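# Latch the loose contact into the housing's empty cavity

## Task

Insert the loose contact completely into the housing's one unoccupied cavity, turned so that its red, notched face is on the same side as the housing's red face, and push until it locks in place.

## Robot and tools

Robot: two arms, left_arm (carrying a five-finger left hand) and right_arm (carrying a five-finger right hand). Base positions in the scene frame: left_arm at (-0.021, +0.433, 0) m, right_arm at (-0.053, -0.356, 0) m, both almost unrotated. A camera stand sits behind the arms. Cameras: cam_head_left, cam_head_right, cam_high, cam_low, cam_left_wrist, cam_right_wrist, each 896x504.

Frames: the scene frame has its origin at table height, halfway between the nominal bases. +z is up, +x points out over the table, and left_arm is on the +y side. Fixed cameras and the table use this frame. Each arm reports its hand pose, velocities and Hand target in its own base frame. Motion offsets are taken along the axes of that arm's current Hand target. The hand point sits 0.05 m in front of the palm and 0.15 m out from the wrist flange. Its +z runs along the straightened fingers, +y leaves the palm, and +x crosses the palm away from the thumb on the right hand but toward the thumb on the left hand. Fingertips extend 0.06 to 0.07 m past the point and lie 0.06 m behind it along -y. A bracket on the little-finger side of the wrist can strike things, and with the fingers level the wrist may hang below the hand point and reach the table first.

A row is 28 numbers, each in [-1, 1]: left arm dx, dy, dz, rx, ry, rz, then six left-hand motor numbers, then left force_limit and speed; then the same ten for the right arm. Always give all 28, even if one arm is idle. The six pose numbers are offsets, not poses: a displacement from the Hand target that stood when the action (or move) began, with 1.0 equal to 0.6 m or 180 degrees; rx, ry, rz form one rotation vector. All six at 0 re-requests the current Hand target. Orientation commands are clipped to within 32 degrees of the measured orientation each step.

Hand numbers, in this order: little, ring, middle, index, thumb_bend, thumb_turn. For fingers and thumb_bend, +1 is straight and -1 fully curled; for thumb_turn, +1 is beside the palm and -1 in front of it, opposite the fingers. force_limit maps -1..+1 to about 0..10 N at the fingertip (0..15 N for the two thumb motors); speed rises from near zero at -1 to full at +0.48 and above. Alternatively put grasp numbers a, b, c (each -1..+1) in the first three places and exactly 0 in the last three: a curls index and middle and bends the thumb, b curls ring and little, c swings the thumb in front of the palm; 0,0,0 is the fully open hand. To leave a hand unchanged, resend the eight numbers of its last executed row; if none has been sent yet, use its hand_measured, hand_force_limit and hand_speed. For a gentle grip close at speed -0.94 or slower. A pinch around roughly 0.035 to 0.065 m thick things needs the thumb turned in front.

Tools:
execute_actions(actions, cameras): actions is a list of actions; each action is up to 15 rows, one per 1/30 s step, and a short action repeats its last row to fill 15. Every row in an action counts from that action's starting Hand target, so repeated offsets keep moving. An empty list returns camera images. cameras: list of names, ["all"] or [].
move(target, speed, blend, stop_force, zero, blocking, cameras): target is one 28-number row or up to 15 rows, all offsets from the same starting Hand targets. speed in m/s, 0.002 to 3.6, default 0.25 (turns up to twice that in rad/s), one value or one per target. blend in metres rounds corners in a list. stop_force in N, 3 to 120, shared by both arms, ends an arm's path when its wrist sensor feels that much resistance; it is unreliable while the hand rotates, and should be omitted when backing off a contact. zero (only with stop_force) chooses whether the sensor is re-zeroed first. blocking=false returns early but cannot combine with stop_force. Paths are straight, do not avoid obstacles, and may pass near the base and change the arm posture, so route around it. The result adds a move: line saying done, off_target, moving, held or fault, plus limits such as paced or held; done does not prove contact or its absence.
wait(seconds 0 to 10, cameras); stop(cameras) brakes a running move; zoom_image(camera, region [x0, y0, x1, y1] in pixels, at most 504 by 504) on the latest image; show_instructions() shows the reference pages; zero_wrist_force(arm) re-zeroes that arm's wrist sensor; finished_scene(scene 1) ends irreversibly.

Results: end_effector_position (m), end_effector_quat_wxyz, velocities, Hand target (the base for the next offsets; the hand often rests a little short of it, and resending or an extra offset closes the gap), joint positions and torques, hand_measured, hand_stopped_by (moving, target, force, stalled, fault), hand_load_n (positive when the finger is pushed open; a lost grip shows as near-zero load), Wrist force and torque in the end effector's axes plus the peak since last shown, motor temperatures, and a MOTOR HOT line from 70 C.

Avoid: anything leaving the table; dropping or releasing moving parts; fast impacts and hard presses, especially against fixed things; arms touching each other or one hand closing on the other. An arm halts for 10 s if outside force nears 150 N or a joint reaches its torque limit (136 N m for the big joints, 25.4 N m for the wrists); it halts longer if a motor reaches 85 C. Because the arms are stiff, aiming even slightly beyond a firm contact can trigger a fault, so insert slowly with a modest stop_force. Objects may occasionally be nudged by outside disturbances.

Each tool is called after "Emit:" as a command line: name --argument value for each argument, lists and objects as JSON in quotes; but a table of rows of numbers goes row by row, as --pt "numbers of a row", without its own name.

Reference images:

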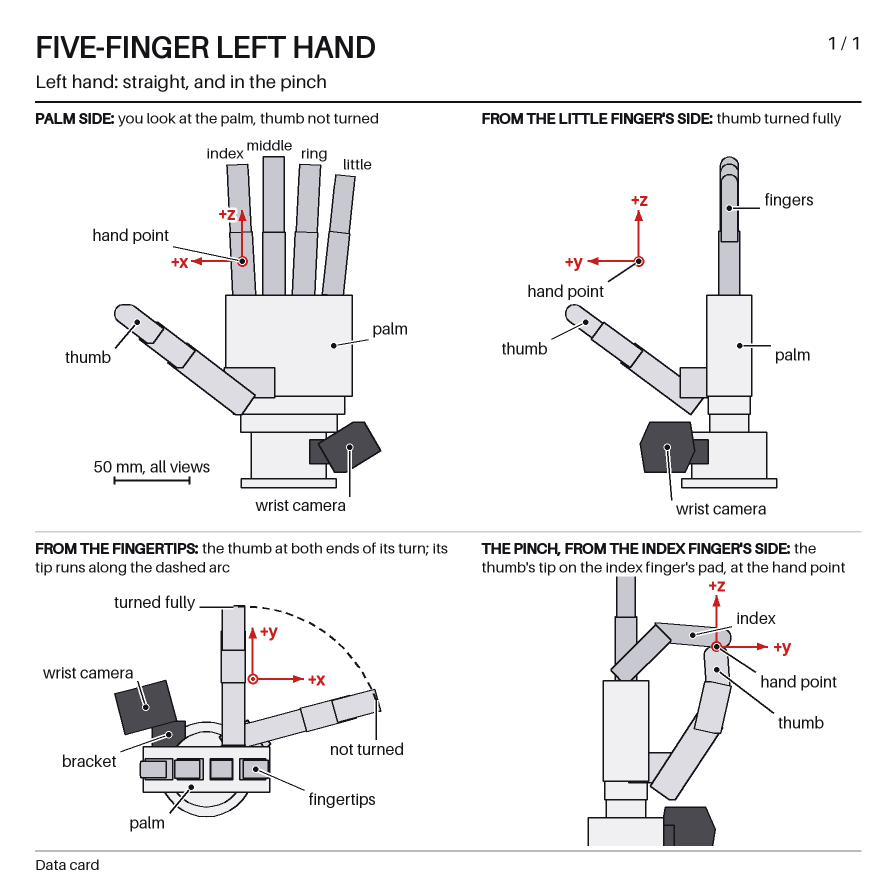

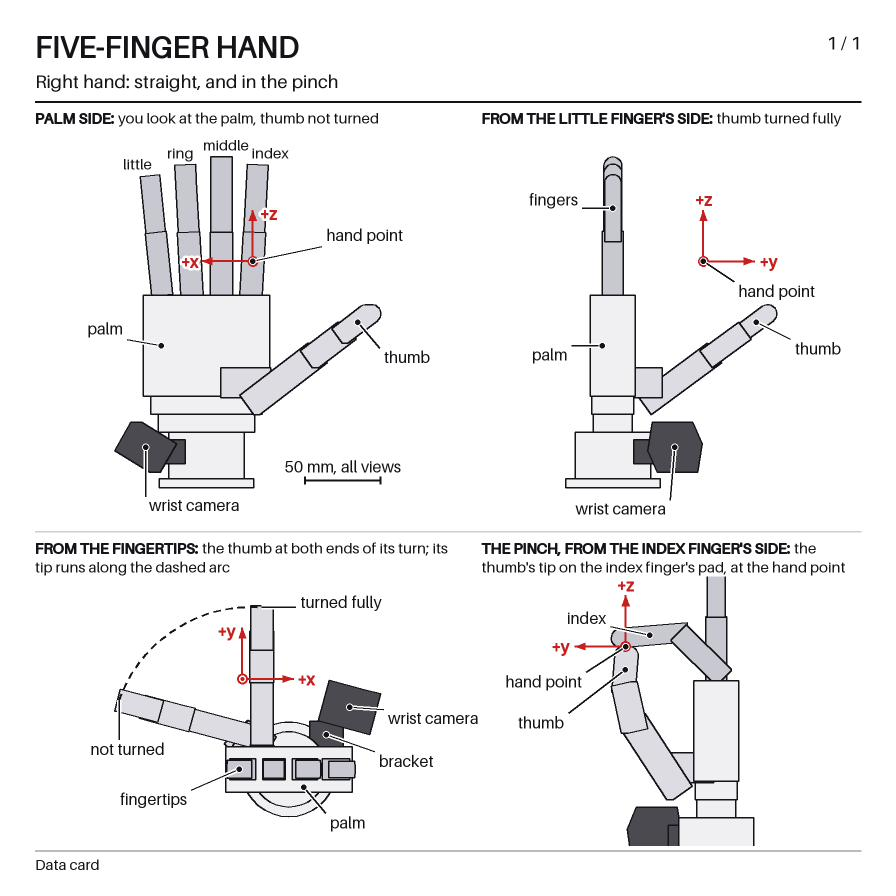

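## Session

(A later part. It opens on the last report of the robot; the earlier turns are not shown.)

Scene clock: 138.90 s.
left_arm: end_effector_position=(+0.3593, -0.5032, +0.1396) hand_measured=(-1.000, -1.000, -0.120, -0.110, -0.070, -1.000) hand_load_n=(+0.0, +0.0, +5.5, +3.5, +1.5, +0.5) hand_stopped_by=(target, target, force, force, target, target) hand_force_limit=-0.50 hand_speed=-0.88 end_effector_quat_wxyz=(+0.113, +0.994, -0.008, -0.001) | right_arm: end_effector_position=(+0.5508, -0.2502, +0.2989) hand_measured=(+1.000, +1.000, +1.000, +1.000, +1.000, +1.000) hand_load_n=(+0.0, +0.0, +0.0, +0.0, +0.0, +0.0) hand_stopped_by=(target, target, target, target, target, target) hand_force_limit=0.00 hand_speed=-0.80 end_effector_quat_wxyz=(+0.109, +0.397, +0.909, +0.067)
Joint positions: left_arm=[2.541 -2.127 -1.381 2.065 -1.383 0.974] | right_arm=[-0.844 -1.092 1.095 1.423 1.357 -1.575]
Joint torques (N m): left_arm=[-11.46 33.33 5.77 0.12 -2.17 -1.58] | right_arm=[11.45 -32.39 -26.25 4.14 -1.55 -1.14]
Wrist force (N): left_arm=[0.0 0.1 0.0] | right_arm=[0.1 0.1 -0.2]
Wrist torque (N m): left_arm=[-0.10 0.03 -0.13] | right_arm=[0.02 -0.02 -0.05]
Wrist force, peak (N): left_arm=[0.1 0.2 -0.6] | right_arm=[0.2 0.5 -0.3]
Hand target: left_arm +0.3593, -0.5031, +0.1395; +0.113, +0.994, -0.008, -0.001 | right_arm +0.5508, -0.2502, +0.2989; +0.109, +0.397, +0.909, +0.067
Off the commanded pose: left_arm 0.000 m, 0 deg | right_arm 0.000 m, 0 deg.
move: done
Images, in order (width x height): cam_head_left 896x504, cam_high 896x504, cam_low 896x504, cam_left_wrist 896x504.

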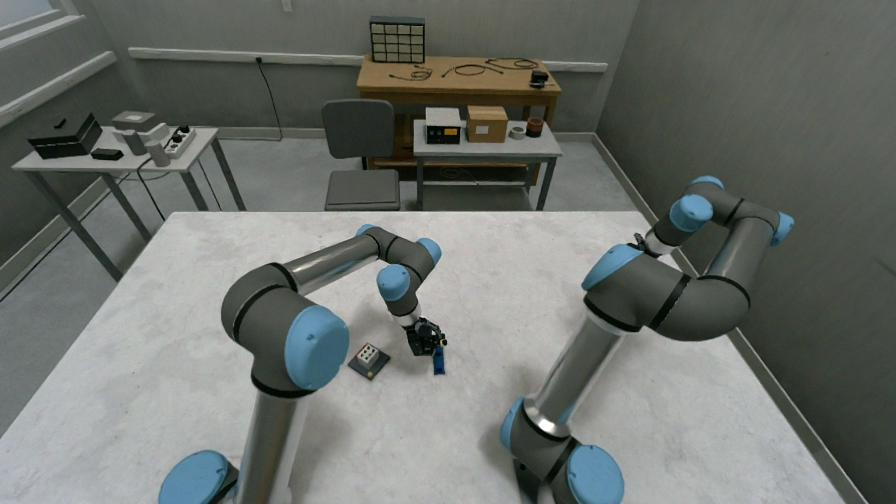

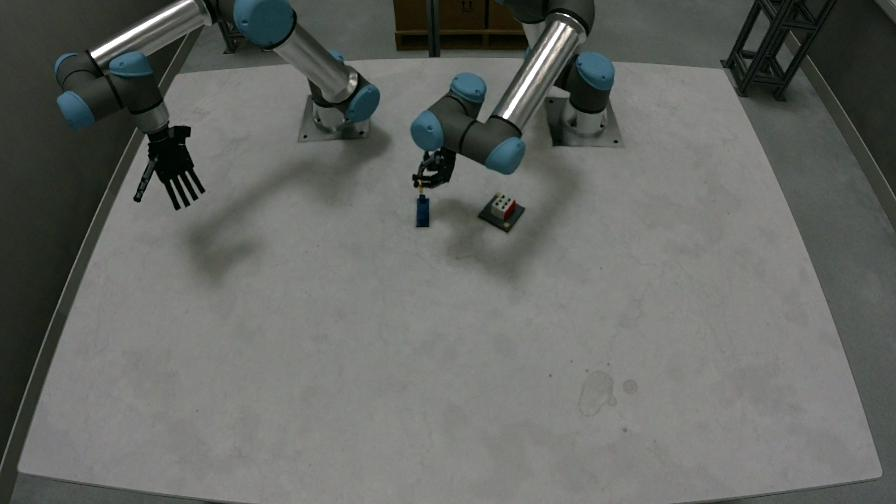

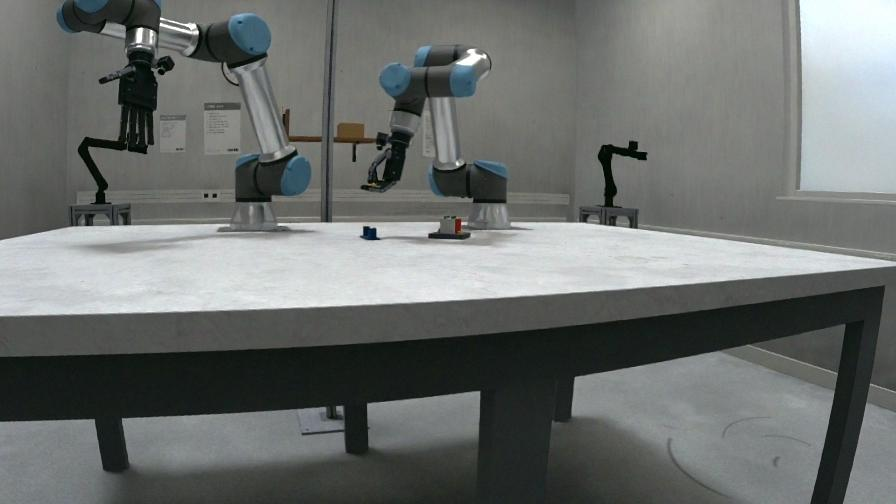

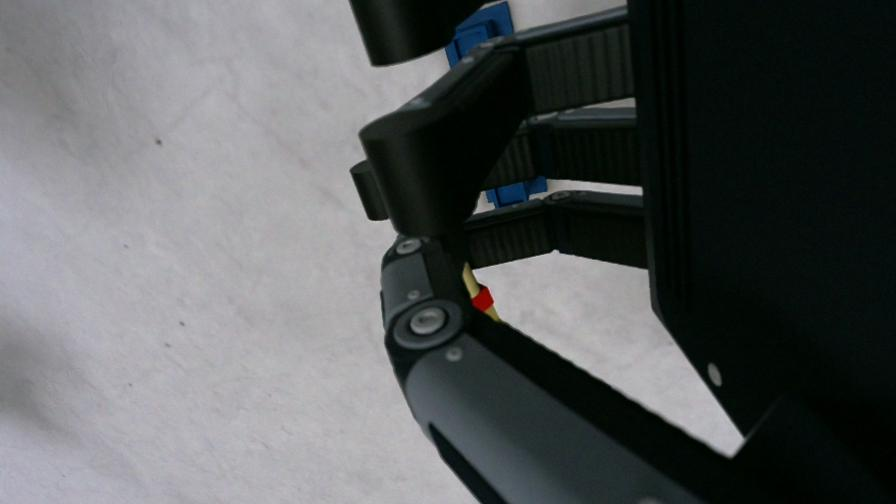

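Emit:
move --pt "0 0 0 0 0 0 -1 -1 -0.3 -0.3 -0.07 -1 0.5 -0.92 0 0 0 0 0 0 1 1 1 1 1 1 0 -0.8" --pt "0.0213 -0.2958 -0.2052 -0.0331 -0.482 -0.1015 -1 -1 -0.3 -0.3 -0.07 -1 0.5 -0.92 0 0 0 0 0 0 1 1 1 1 1 1 0 -0.8" --speed 0.2 --cameras '["all"]'

Scene clock: 157.10 s.
left_arm: end_effector_position=(+0.3752, -0.3028, +0.2197) hand_measured=(-1.000, -1.000, -0.124, -0.130, -0.070, -1.000) hand_load_n=(+0.0, +0.0, +8.5, +9.0, +3.5, -0.5) hand_stopped_by=(target, target, force, force, target, target) hand_force_limit=0.50 hand_speed=-0.92 end_effector_quat_wxyz=(+0.122, +0.705, +0.060, -0.696) | right_arm: end_effector_position=(+0.5508, -0.2502, +0.2989) hand_measured=(+1.000, +1.000, +1.000, +1.000, +1.000, +1.000) hand_load_n=(+0.0, +0.0, +0.0, +0.0, +0.0, +0.0) hand_stopped_by=(target, target, target, target, target, target) hand_force_limit=0.00 hand_speed=-0.80 end_effector_quat_wxyz=(+0.109, +0.397, +0.909, +0.067)
Joint positions: left_arm=[3.068 -2.481 -1.447 0.787 -1.238 1.658] | right_arm=[-0.844 -1.092 1.095 1.423 1.357 -1.575]
Joint torques (N m): left_arm=[-12.74 59.57 21.73 -0.43 2.43 -2.18] | right_arm=[11.46 -33.48 -25.14 4.13 -1.65 -1.29]
Wrist force (N): left_arm=[-0.2 -0.2 -1.4] | right_arm=[0.1 0.1 -0.2]
Wrist torque (N m): left_arm=[0.03 -0.07 -0.06] | right_arm=[0.02 -0.01 -0.06]
Wrist force, peak (N): left_arm=[0.1 -0.6 -1.5] | right_arm=[-0.1 0.2 -0.6]
Hand target: left_arm +0.3752, -0.3028, +0.2197; +0.122, +0.705, +0.060, -0.696 | right_arm +0.5508, -0.2502, +0.2989; +0.109, +0.397, +0.909, +0.067
Off the commanded pose: left_arm 0.000 m, 0 deg | right_arm 0.000 m, 0 deg.
move: done

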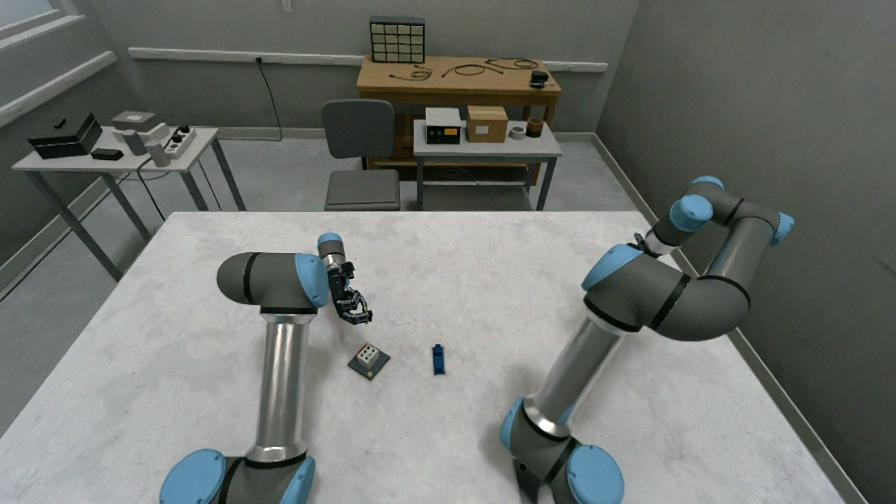

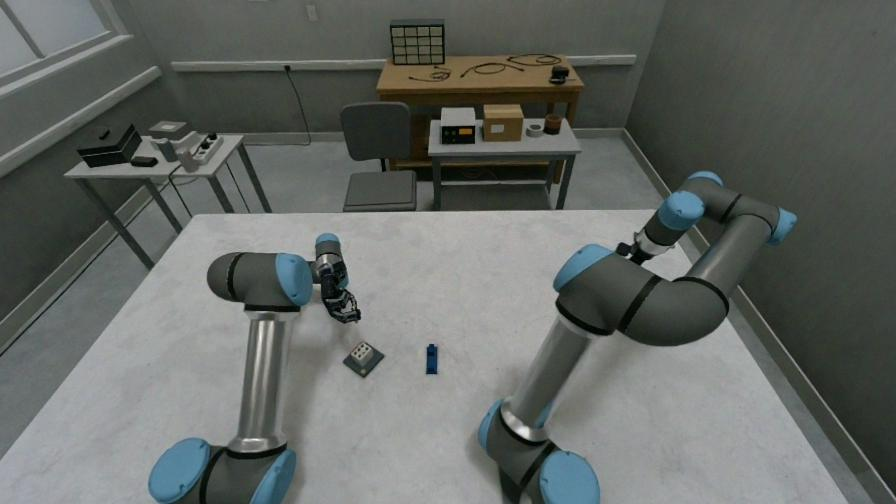

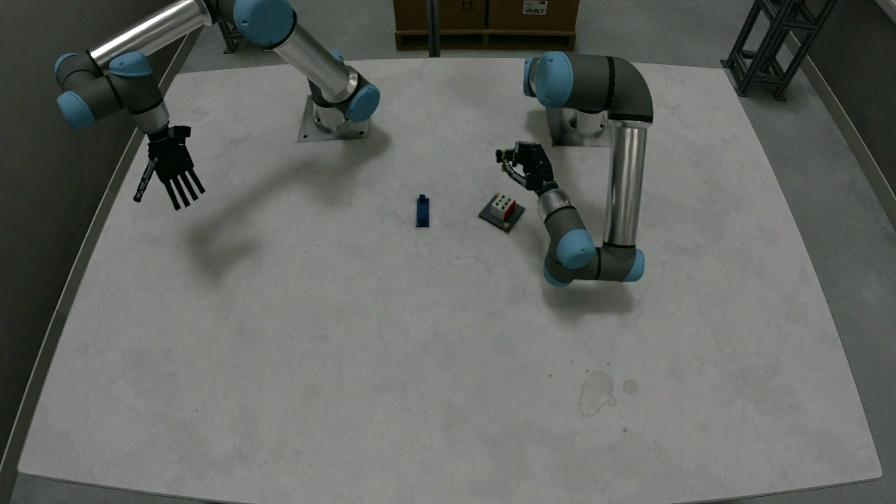

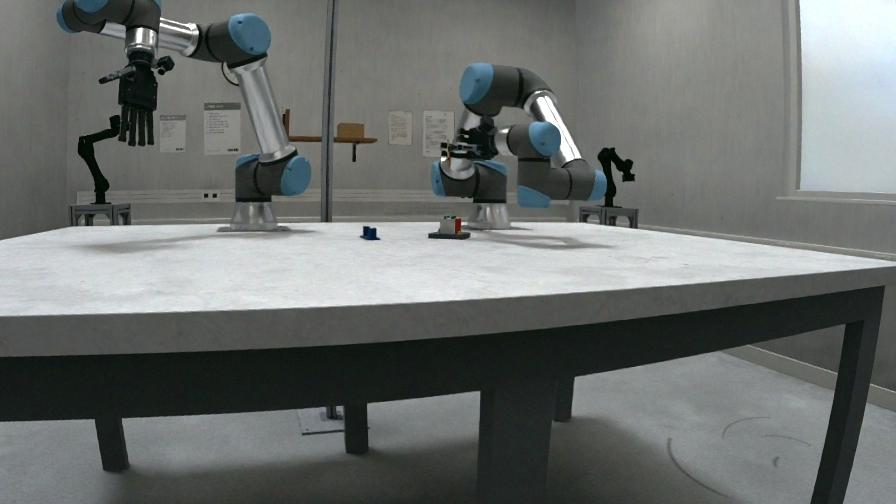

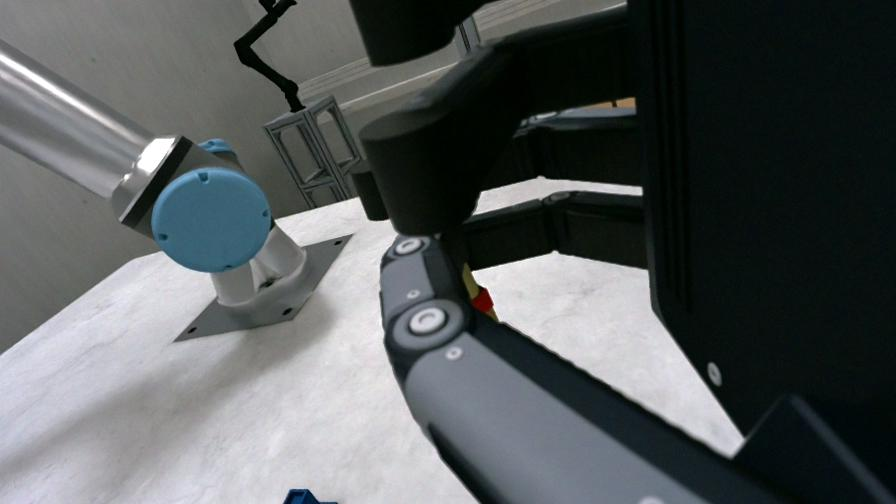

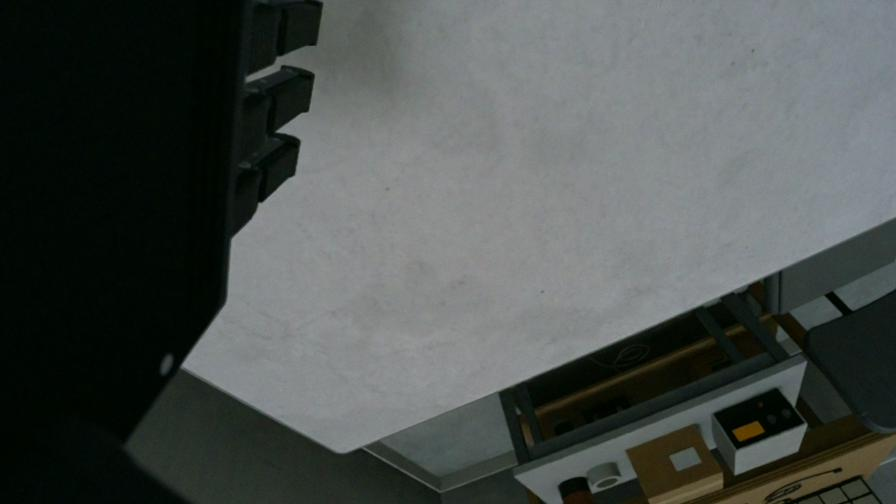

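Emit:
move --target '[-0.0355,0.358,-0.2156,-0.3896,0.0341,0,-1,-1,-0.3,-0.3,-0.07,-1,0.5,-0.92,0,0,0,0,0,0,1,1,1,1,1,1,0,-0.8]' --speed 0.25 --cameras '["cam_low","cam_high","cam_left_wrist"]'

Scene clock: 172.83 s.
left_arm: end_effector_position=(+0.5543, -0.4749, +0.2599) hand_measured=(-1.000, -1.000, -0.124, -0.130, -0.070, -1.000) hand_load_n=(+0.0, +0.0, +8.0, +9.0, +3.0, +0.0) hand_stopped_by=(target, target, force, force, target, target) hand_force_limit=0.50 hand_speed=-0.92 end_effector_quat_wxyz=(+0.501, +0.541, +0.455, -0.499) | right_arm: end_effector_position=(+0.5508, -0.2502, +0.2989) hand_measured=(+1.000, +1.000, +1.000, +1.000, +1.000, +1.000) hand_load_n=(+0.0, -0.5, +0.0, +0.0, +0.0, +0.0) hand_stopped_by=(target, target, target, target, target, target) hand_force_limit=0.00 hand_speed=-0.80 end_effector_quat_wxyz=(+0.109, +0.397, +0.909, +0.067)
Joint positions: left_arm=[2.977 -2.299 -1.691 0.848 0.08 1.659] | right_arm=[-0.844 -1.092 1.095 1.423 1.357 -1.575]
Joint torques (N m): left_arm=[12.25 51.96 6.48 -0.61 2.26 0.27] | right_arm=[11.91 -32.45 -25.46 4.11 -1.68 -1.14]
Wrist force (N): left_arm=[-0.2 -0.2 -1.0] | right_arm=[-0.1 0.1 -0.5]
Wrist torque (N m): left_arm=[0.01 -0.05 -0.14] | right_arm=[0.04 0.03 -0.07]
Wrist force, peak (N): left_arm=[0.2 -0.3 -1.8] | right_arm=[0.5 0.3 -0.5]
Hand target: left_arm +0.5544, -0.4748, +0.2599; +0.501, +0.541, +0.455, -0.499 | right_arm +0.5508, -0.2502, +0.2989; +0.109, +0.397, +0.909, +0.067
Off the commanded pose: left_arm 0.000 m, 0 deg | right_arm 0.000 m, 0 deg.
move: done
Images, in order (width x height): cam_high 896x504, cam_low 896x504, cam_left_wrist 896x504.

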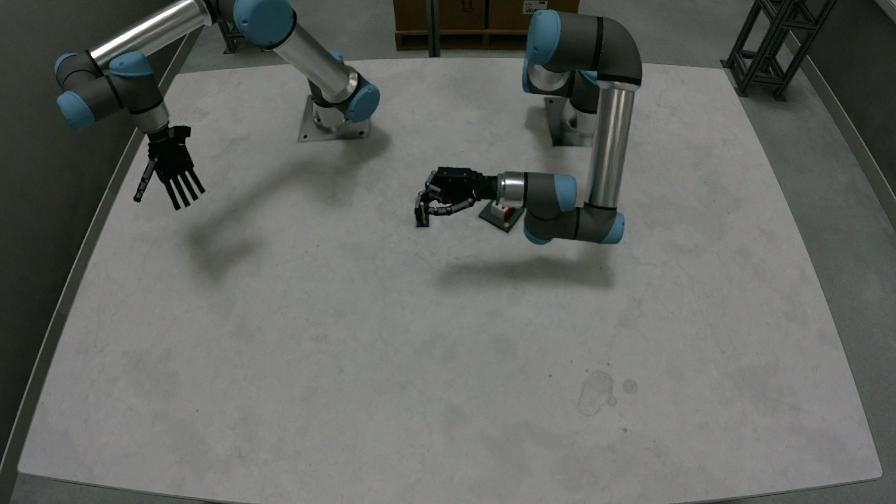

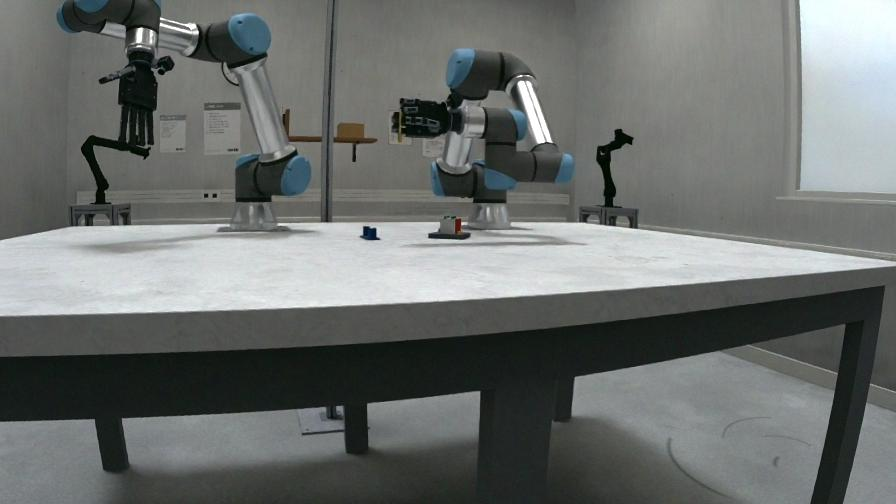

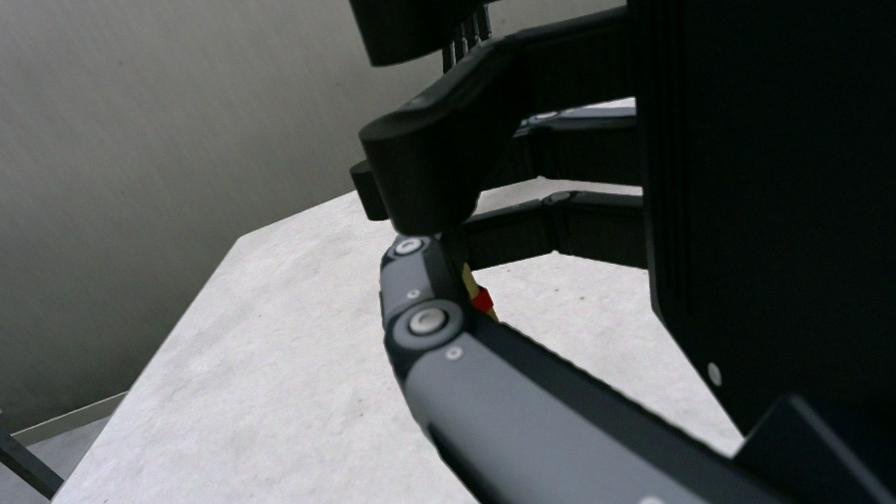

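Emit:
move --target '[-0.0519,0.1705,-0.3858,-0.4095,0.0358,0,-1,-1,-0.3,-0.3,-0.07,-1,0.5,-0.92,0,0,0,0,0,0,1,1,1,1,1,1,0,-0.8]' --speed 0.3 --cameras '["cam_low","cam_high","cam_left_wrist"]'

Scene clock: 176.50 s.
left_arm: end_effector_position=(+0.6726, -0.2526, +0.2999) hand_measured=(-1.000, -1.000, -0.124, -0.130, -0.070, -1.000) hand_load_n=(+0.0, +0.0, +8.0, +9.0, +3.5, +0.0) hand_stopped_by=(target, target, force, force, target, target) hand_force_limit=0.50 hand_speed=-0.92 end_effector_quat_wxyz=(+0.701, +0.158, +0.689, -0.097) end_effector_velocity=(+0.000, +0.002, -0.002) end_effector_angular_velocity=(+0.000, +0.002, +0.008) | right_arm: end_effector_position=(+0.5508, -0.2502, +0.2989) hand_measured=(+1.000, +1.000, +1.000, +1.000, +1.000, +1.000) hand_load_n=(+0.0, +0.0, +0.0, +0.0, +0.0, +0.0) hand_stopped_by=(target, target, target, target, target, target) hand_force_limit=0.00 hand_speed=-0.80 end_effector_quat_wxyz=(+0.109, +0.397, +0.909, +0.067)
Joint positions: left_arm=[2.938 -2.085 -1.956 0.901 1.411 1.658] | right_arm=[-0.844 -1.092 1.095 1.423 1.357 -1.575]
Joint velocities: left_arm=[0.001 -0.001 -0.002 0 0.007 0] | right_arm=[within noise]
Joint torques (N m): left_arm=[12.66 45.77 3.65 4.19 2.54 1.98] | right_arm=[10.32 -32.86 -24.64 4.26 -1.63 -0.99]
Wrist force (N): left_arm=[0.0 -0.2 -1.0] | right_arm=[0.2 0.1 -0.3]
Wrist torque (N m): left_arm=[0.01 -0.07 -0.13] | right_arm=[0.02 -0.02 -0.06]
Wrist force, peak (N): left_arm=[-0.2 -0.4 -1.5] | right_arm=[0.3 -0.3 -0.5]
Hand target: left_arm +0.6726, -0.2525, +0.2999; +0.701, +0.158, +0.689, -0.097 | right_arm +0.5508, -0.2502, +0.2989; +0.109, +0.397, +0.909, +0.067
Off the commanded pose: left_arm 0.000 m, 0 deg | right_arm 0.000 m, 0 deg.
move: done
Images, in order (width x height): cam_high 896x504, cam_low 896x504, cam_left_wrist 896x504.

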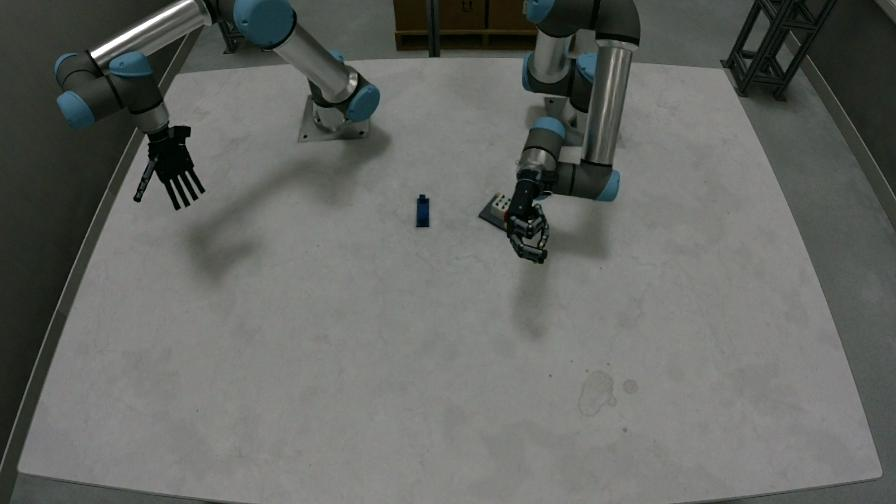

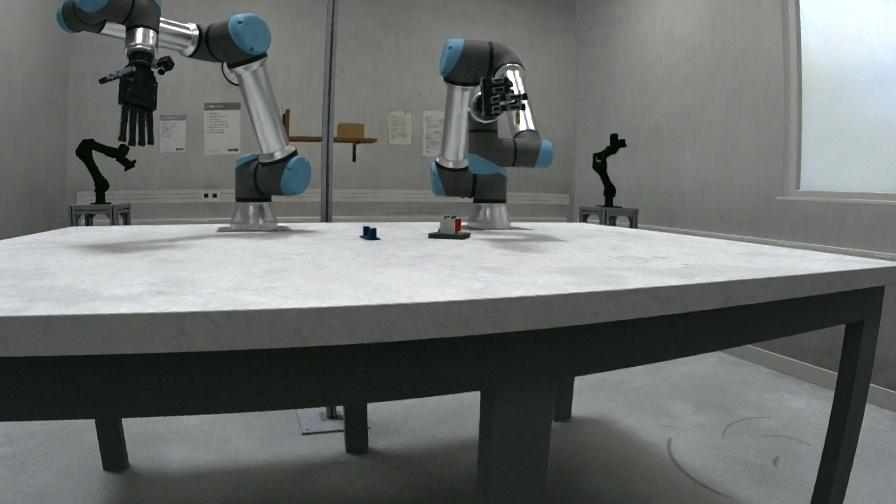

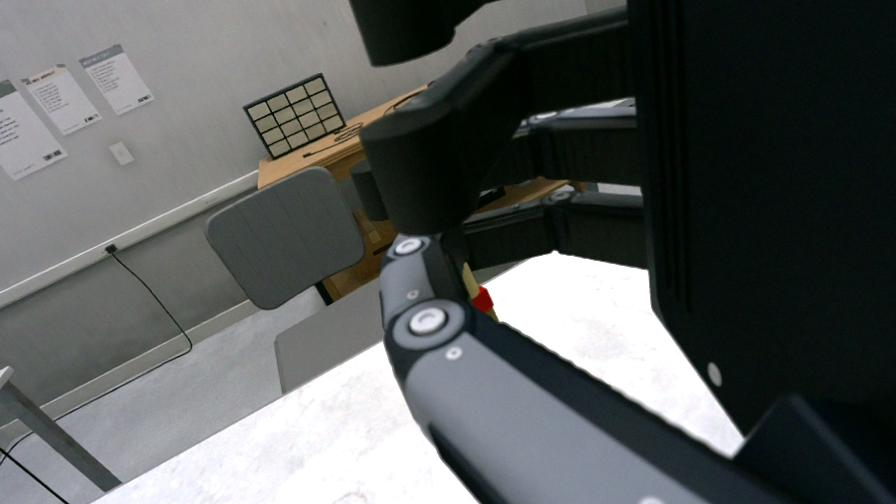

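Emit:
zoom_image --camera "cam_low" --region '[475, 65, 545, 145]'

Emit:
zoom_image --camera "cam_high" --region '[490, 190, 570, 280]'

Scaled by 6.300.

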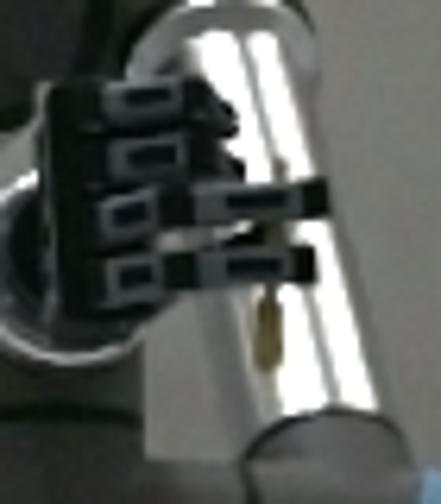

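Scaled by 5.600.

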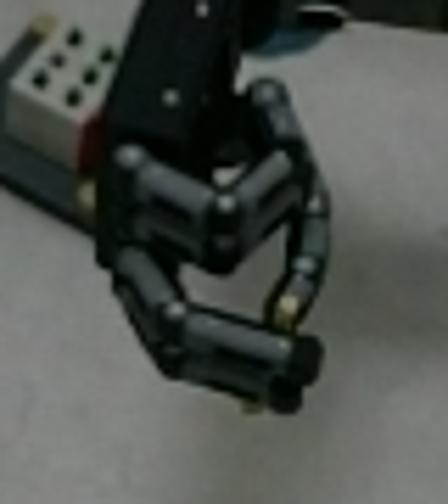

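Emit:
move --target '[-0.0503,-0.1943,-0.203,0,0.5,0,-1,-1,-0.3,-0.3,-0.07,-1,0.5,-0.92,0,0,0,0,0,0,1,1,1,1,1,1,0,-0.8]' --speed 0.3 --cameras '["cam_low","cam_high","cam_left_wrist"]'

Scene clock: 181.43 s.
left_arm: end_effector_position=(+0.5165, -0.3203, +0.3196) hand_measured=(-1.000, -1.000, -0.124, -0.130, -0.070, -1.000) hand_load_n=(+0.5, +0.0, +8.5, +9.0, +3.0, -0.5) hand_stopped_by=(target, target, force, force, target, target) hand_force_limit=0.50 hand_speed=-0.92 end_effector_quat_wxyz=(+0.009, +0.180, +0.983, +0.043) | right_arm: end_effector_position=(+0.5508, -0.2502, +0.2989) hand_measured=(+1.000, +1.000, +1.000, +1.000, +1.000, +1.000) hand_load_n=(+0.0, +0.0, +0.0, +0.0, +0.0, +0.0) hand_stopped_by=(target, target, target, target, target, target) hand_force_limit=0.00 hand_speed=-0.80 end_effector_quat_wxyz=(+0.109, +0.397, +0.909, +0.067)
Joint positions: left_arm=[2.677 -1.937 -1.192 -1.591 1.658 1.469] | right_arm=[-0.844 -1.092 1.095 1.423 1.357 -1.575]
Joint torques (N m): left_arm=[11.14 40.28 29.13 0.04 2.55 2.31] | right_arm=[11.59 -32.82 -25.49 4.22 -1.49 -1.27]
Wrist force (N): left_arm=[-0.3 0.1 0.1] | right_arm=[0.1 0.2 -0.1]
Wrist torque (N m): left_arm=[-0.05 0.08 -0.19] | right_arm=[0.03 -0.01 -0.05]
Wrist force, peak (N): left_arm=[-0.2 -0.4 -1.3] | right_arm=[0.4 0.0 -0.5]
Hand target: left_arm +0.5165, -0.3202, +0.3197; +0.008, +0.180, +0.983, +0.043 | right_arm +0.5508, -0.2502, +0.2989; +0.109, +0.397, +0.909, +0.067
Off the commanded pose: left_arm 0.000 m, 0 deg | right_arm 0.000 m, 0 deg.
move: done
Images, in order (width x height): cam_high 896x504, cam_low 896x504, cam_left_wrist 896x504.

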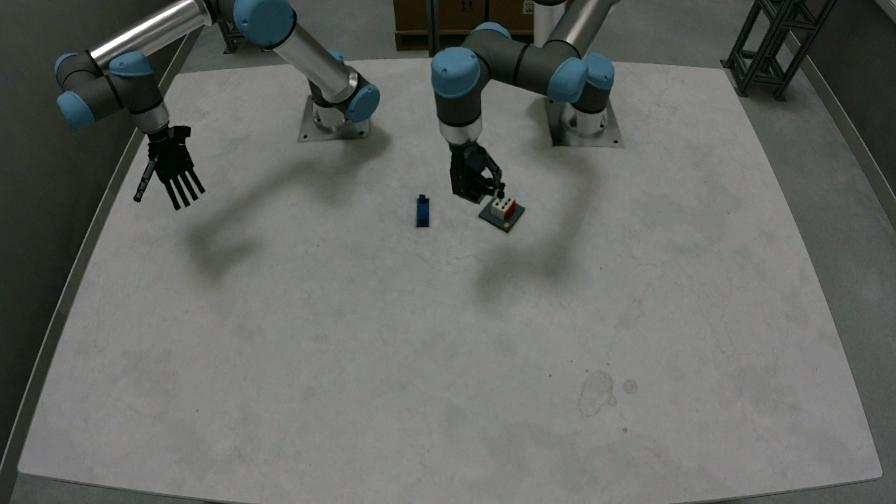

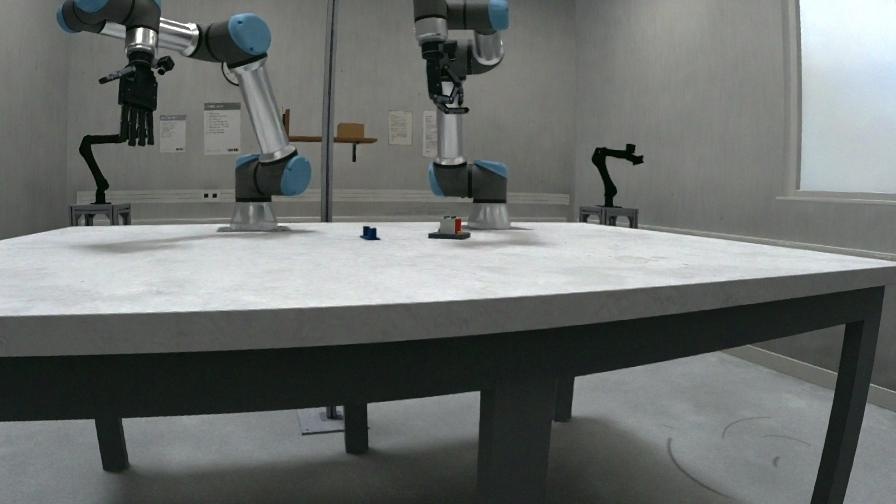

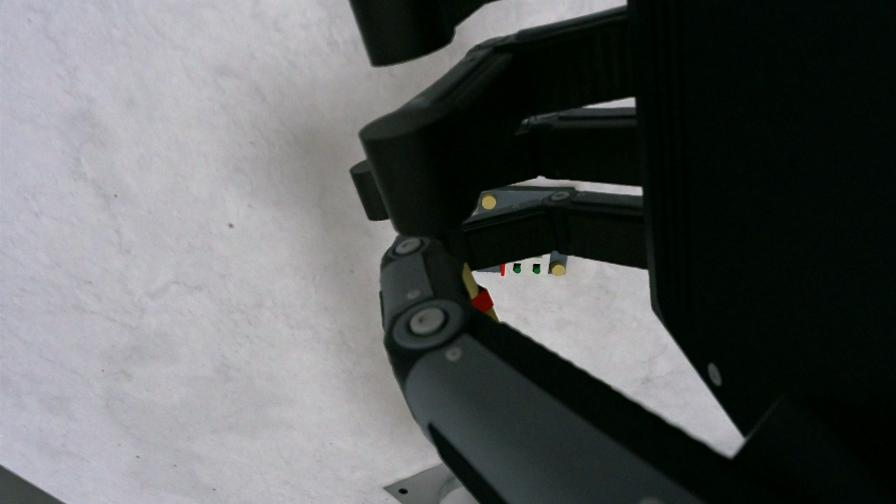

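Emit:
move --target '[-0.0142,-0.1363,-0.012,0,-0.0701,0.799,-1,-1,-0.3,-0.3,-0.07,-1,0.5,-0.92,0,0,0,0,0,0,1,1,1,1,1,1,0,-0.8]' --speed 0.4 --cameras '["cam_low","cam_high","cam_left_wrist"]'

Scene clock: 187.30 s.
left_arm: end_effector_position=(+0.4954, -0.3999, +0.3197) hand_measured=(-1.000, -1.000, -0.124, -0.130, -0.070, -1.000) hand_load_n=(+0.0, +0.0, +8.0, +9.0, +3.5, -0.5) hand_stopped_by=(target, target, force, force, target, target) hand_force_limit=0.50 hand_speed=-0.92 end_effector_quat_wxyz=(+0.044, +0.991, +0.129, +0.006) | right_arm: end_effector_position=(+0.5508, -0.2502, +0.2989) hand_measured=(+1.000, +1.000, +1.000, +1.000, +1.000, +1.000) hand_load_n=(+0.0, +0.0, +0.0, +0.0, +0.0, +0.0) hand_stopped_by=(target, target, target, target, target, target) hand_force_limit=0.00 hand_speed=-0.80 end_effector_quat_wxyz=(+0.109, +0.397, +0.909, +0.067)
Joint positions: left_arm=[2.748 -1.678 -1.532 -1.448 1.501 4.058] | right_arm=[-0.844 -1.092 1.095 1.423 1.357 -1.575]
Joint torques (N m): left_arm=[-11.89 36.64 13 4.97 2.6 2.33] | right_arm=[10.78 -33.36 -25.8 4.34 -1.7 -1.21]
Wrist force (N): left_arm=[-0.3 0.3 0.2] | right_arm=[0.1 0.0 -0.3]
Wrist torque (N m): left_arm=[-0.01 0.04 -0.05] | right_arm=[0.02 0.00 -0.06]
Wrist force, peak (N): left_arm=[-0.7 0.4 0.0] | right_arm=[0.3 0.1 -0.7]
Hand target: left_arm +0.4953, -0.4000, +0.3197; +0.044, +0.991, +0.129, +0.006 | right_arm +0.5508, -0.2502, +0.2989; +0.109, +0.397, +0.909, +0.067
Off the commanded pose: left_arm 0.000 m, 0 deg | right_arm 0.000 m, 0 deg.
move: done
Images, in order (width x height): cam_high 896x504, cam_low 896x504, cam_left_wrist 896x504.

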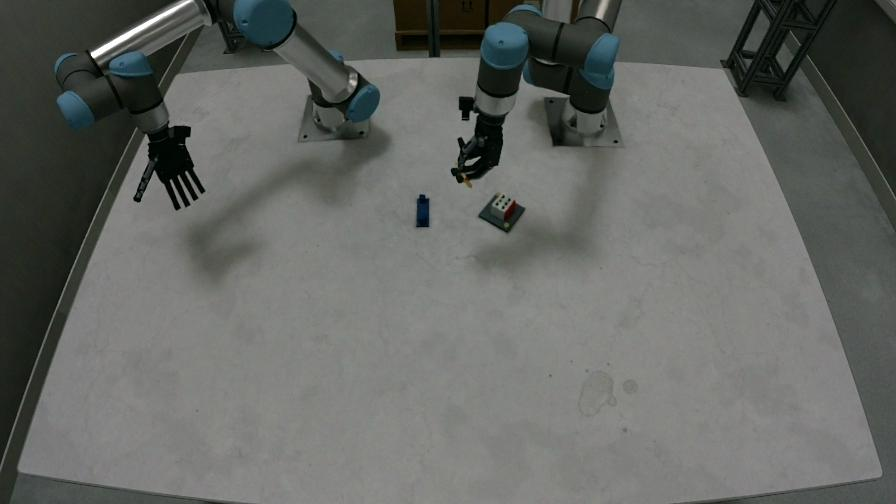

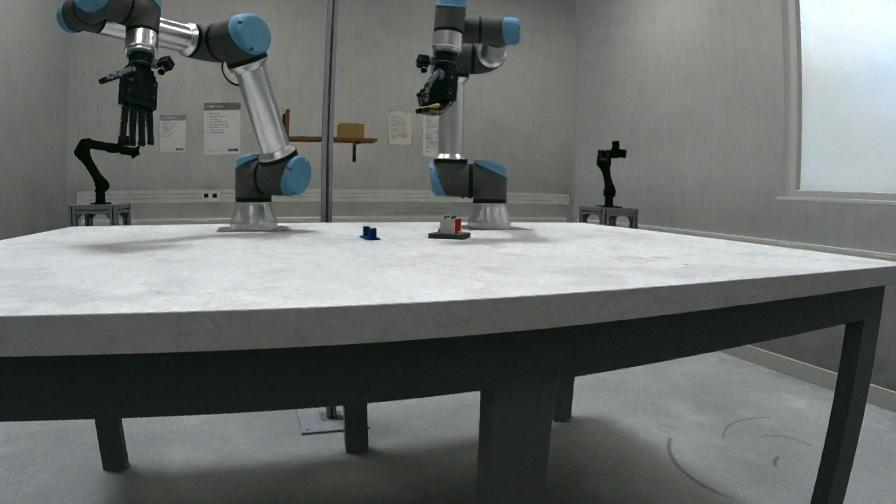

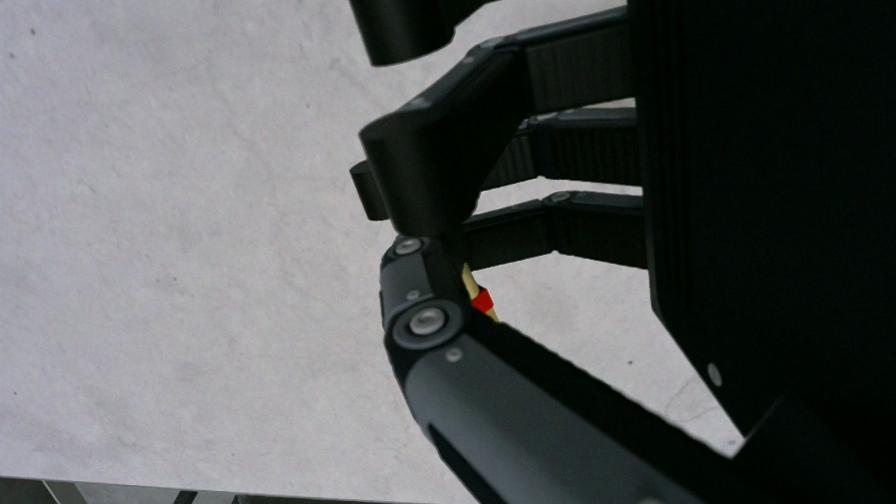

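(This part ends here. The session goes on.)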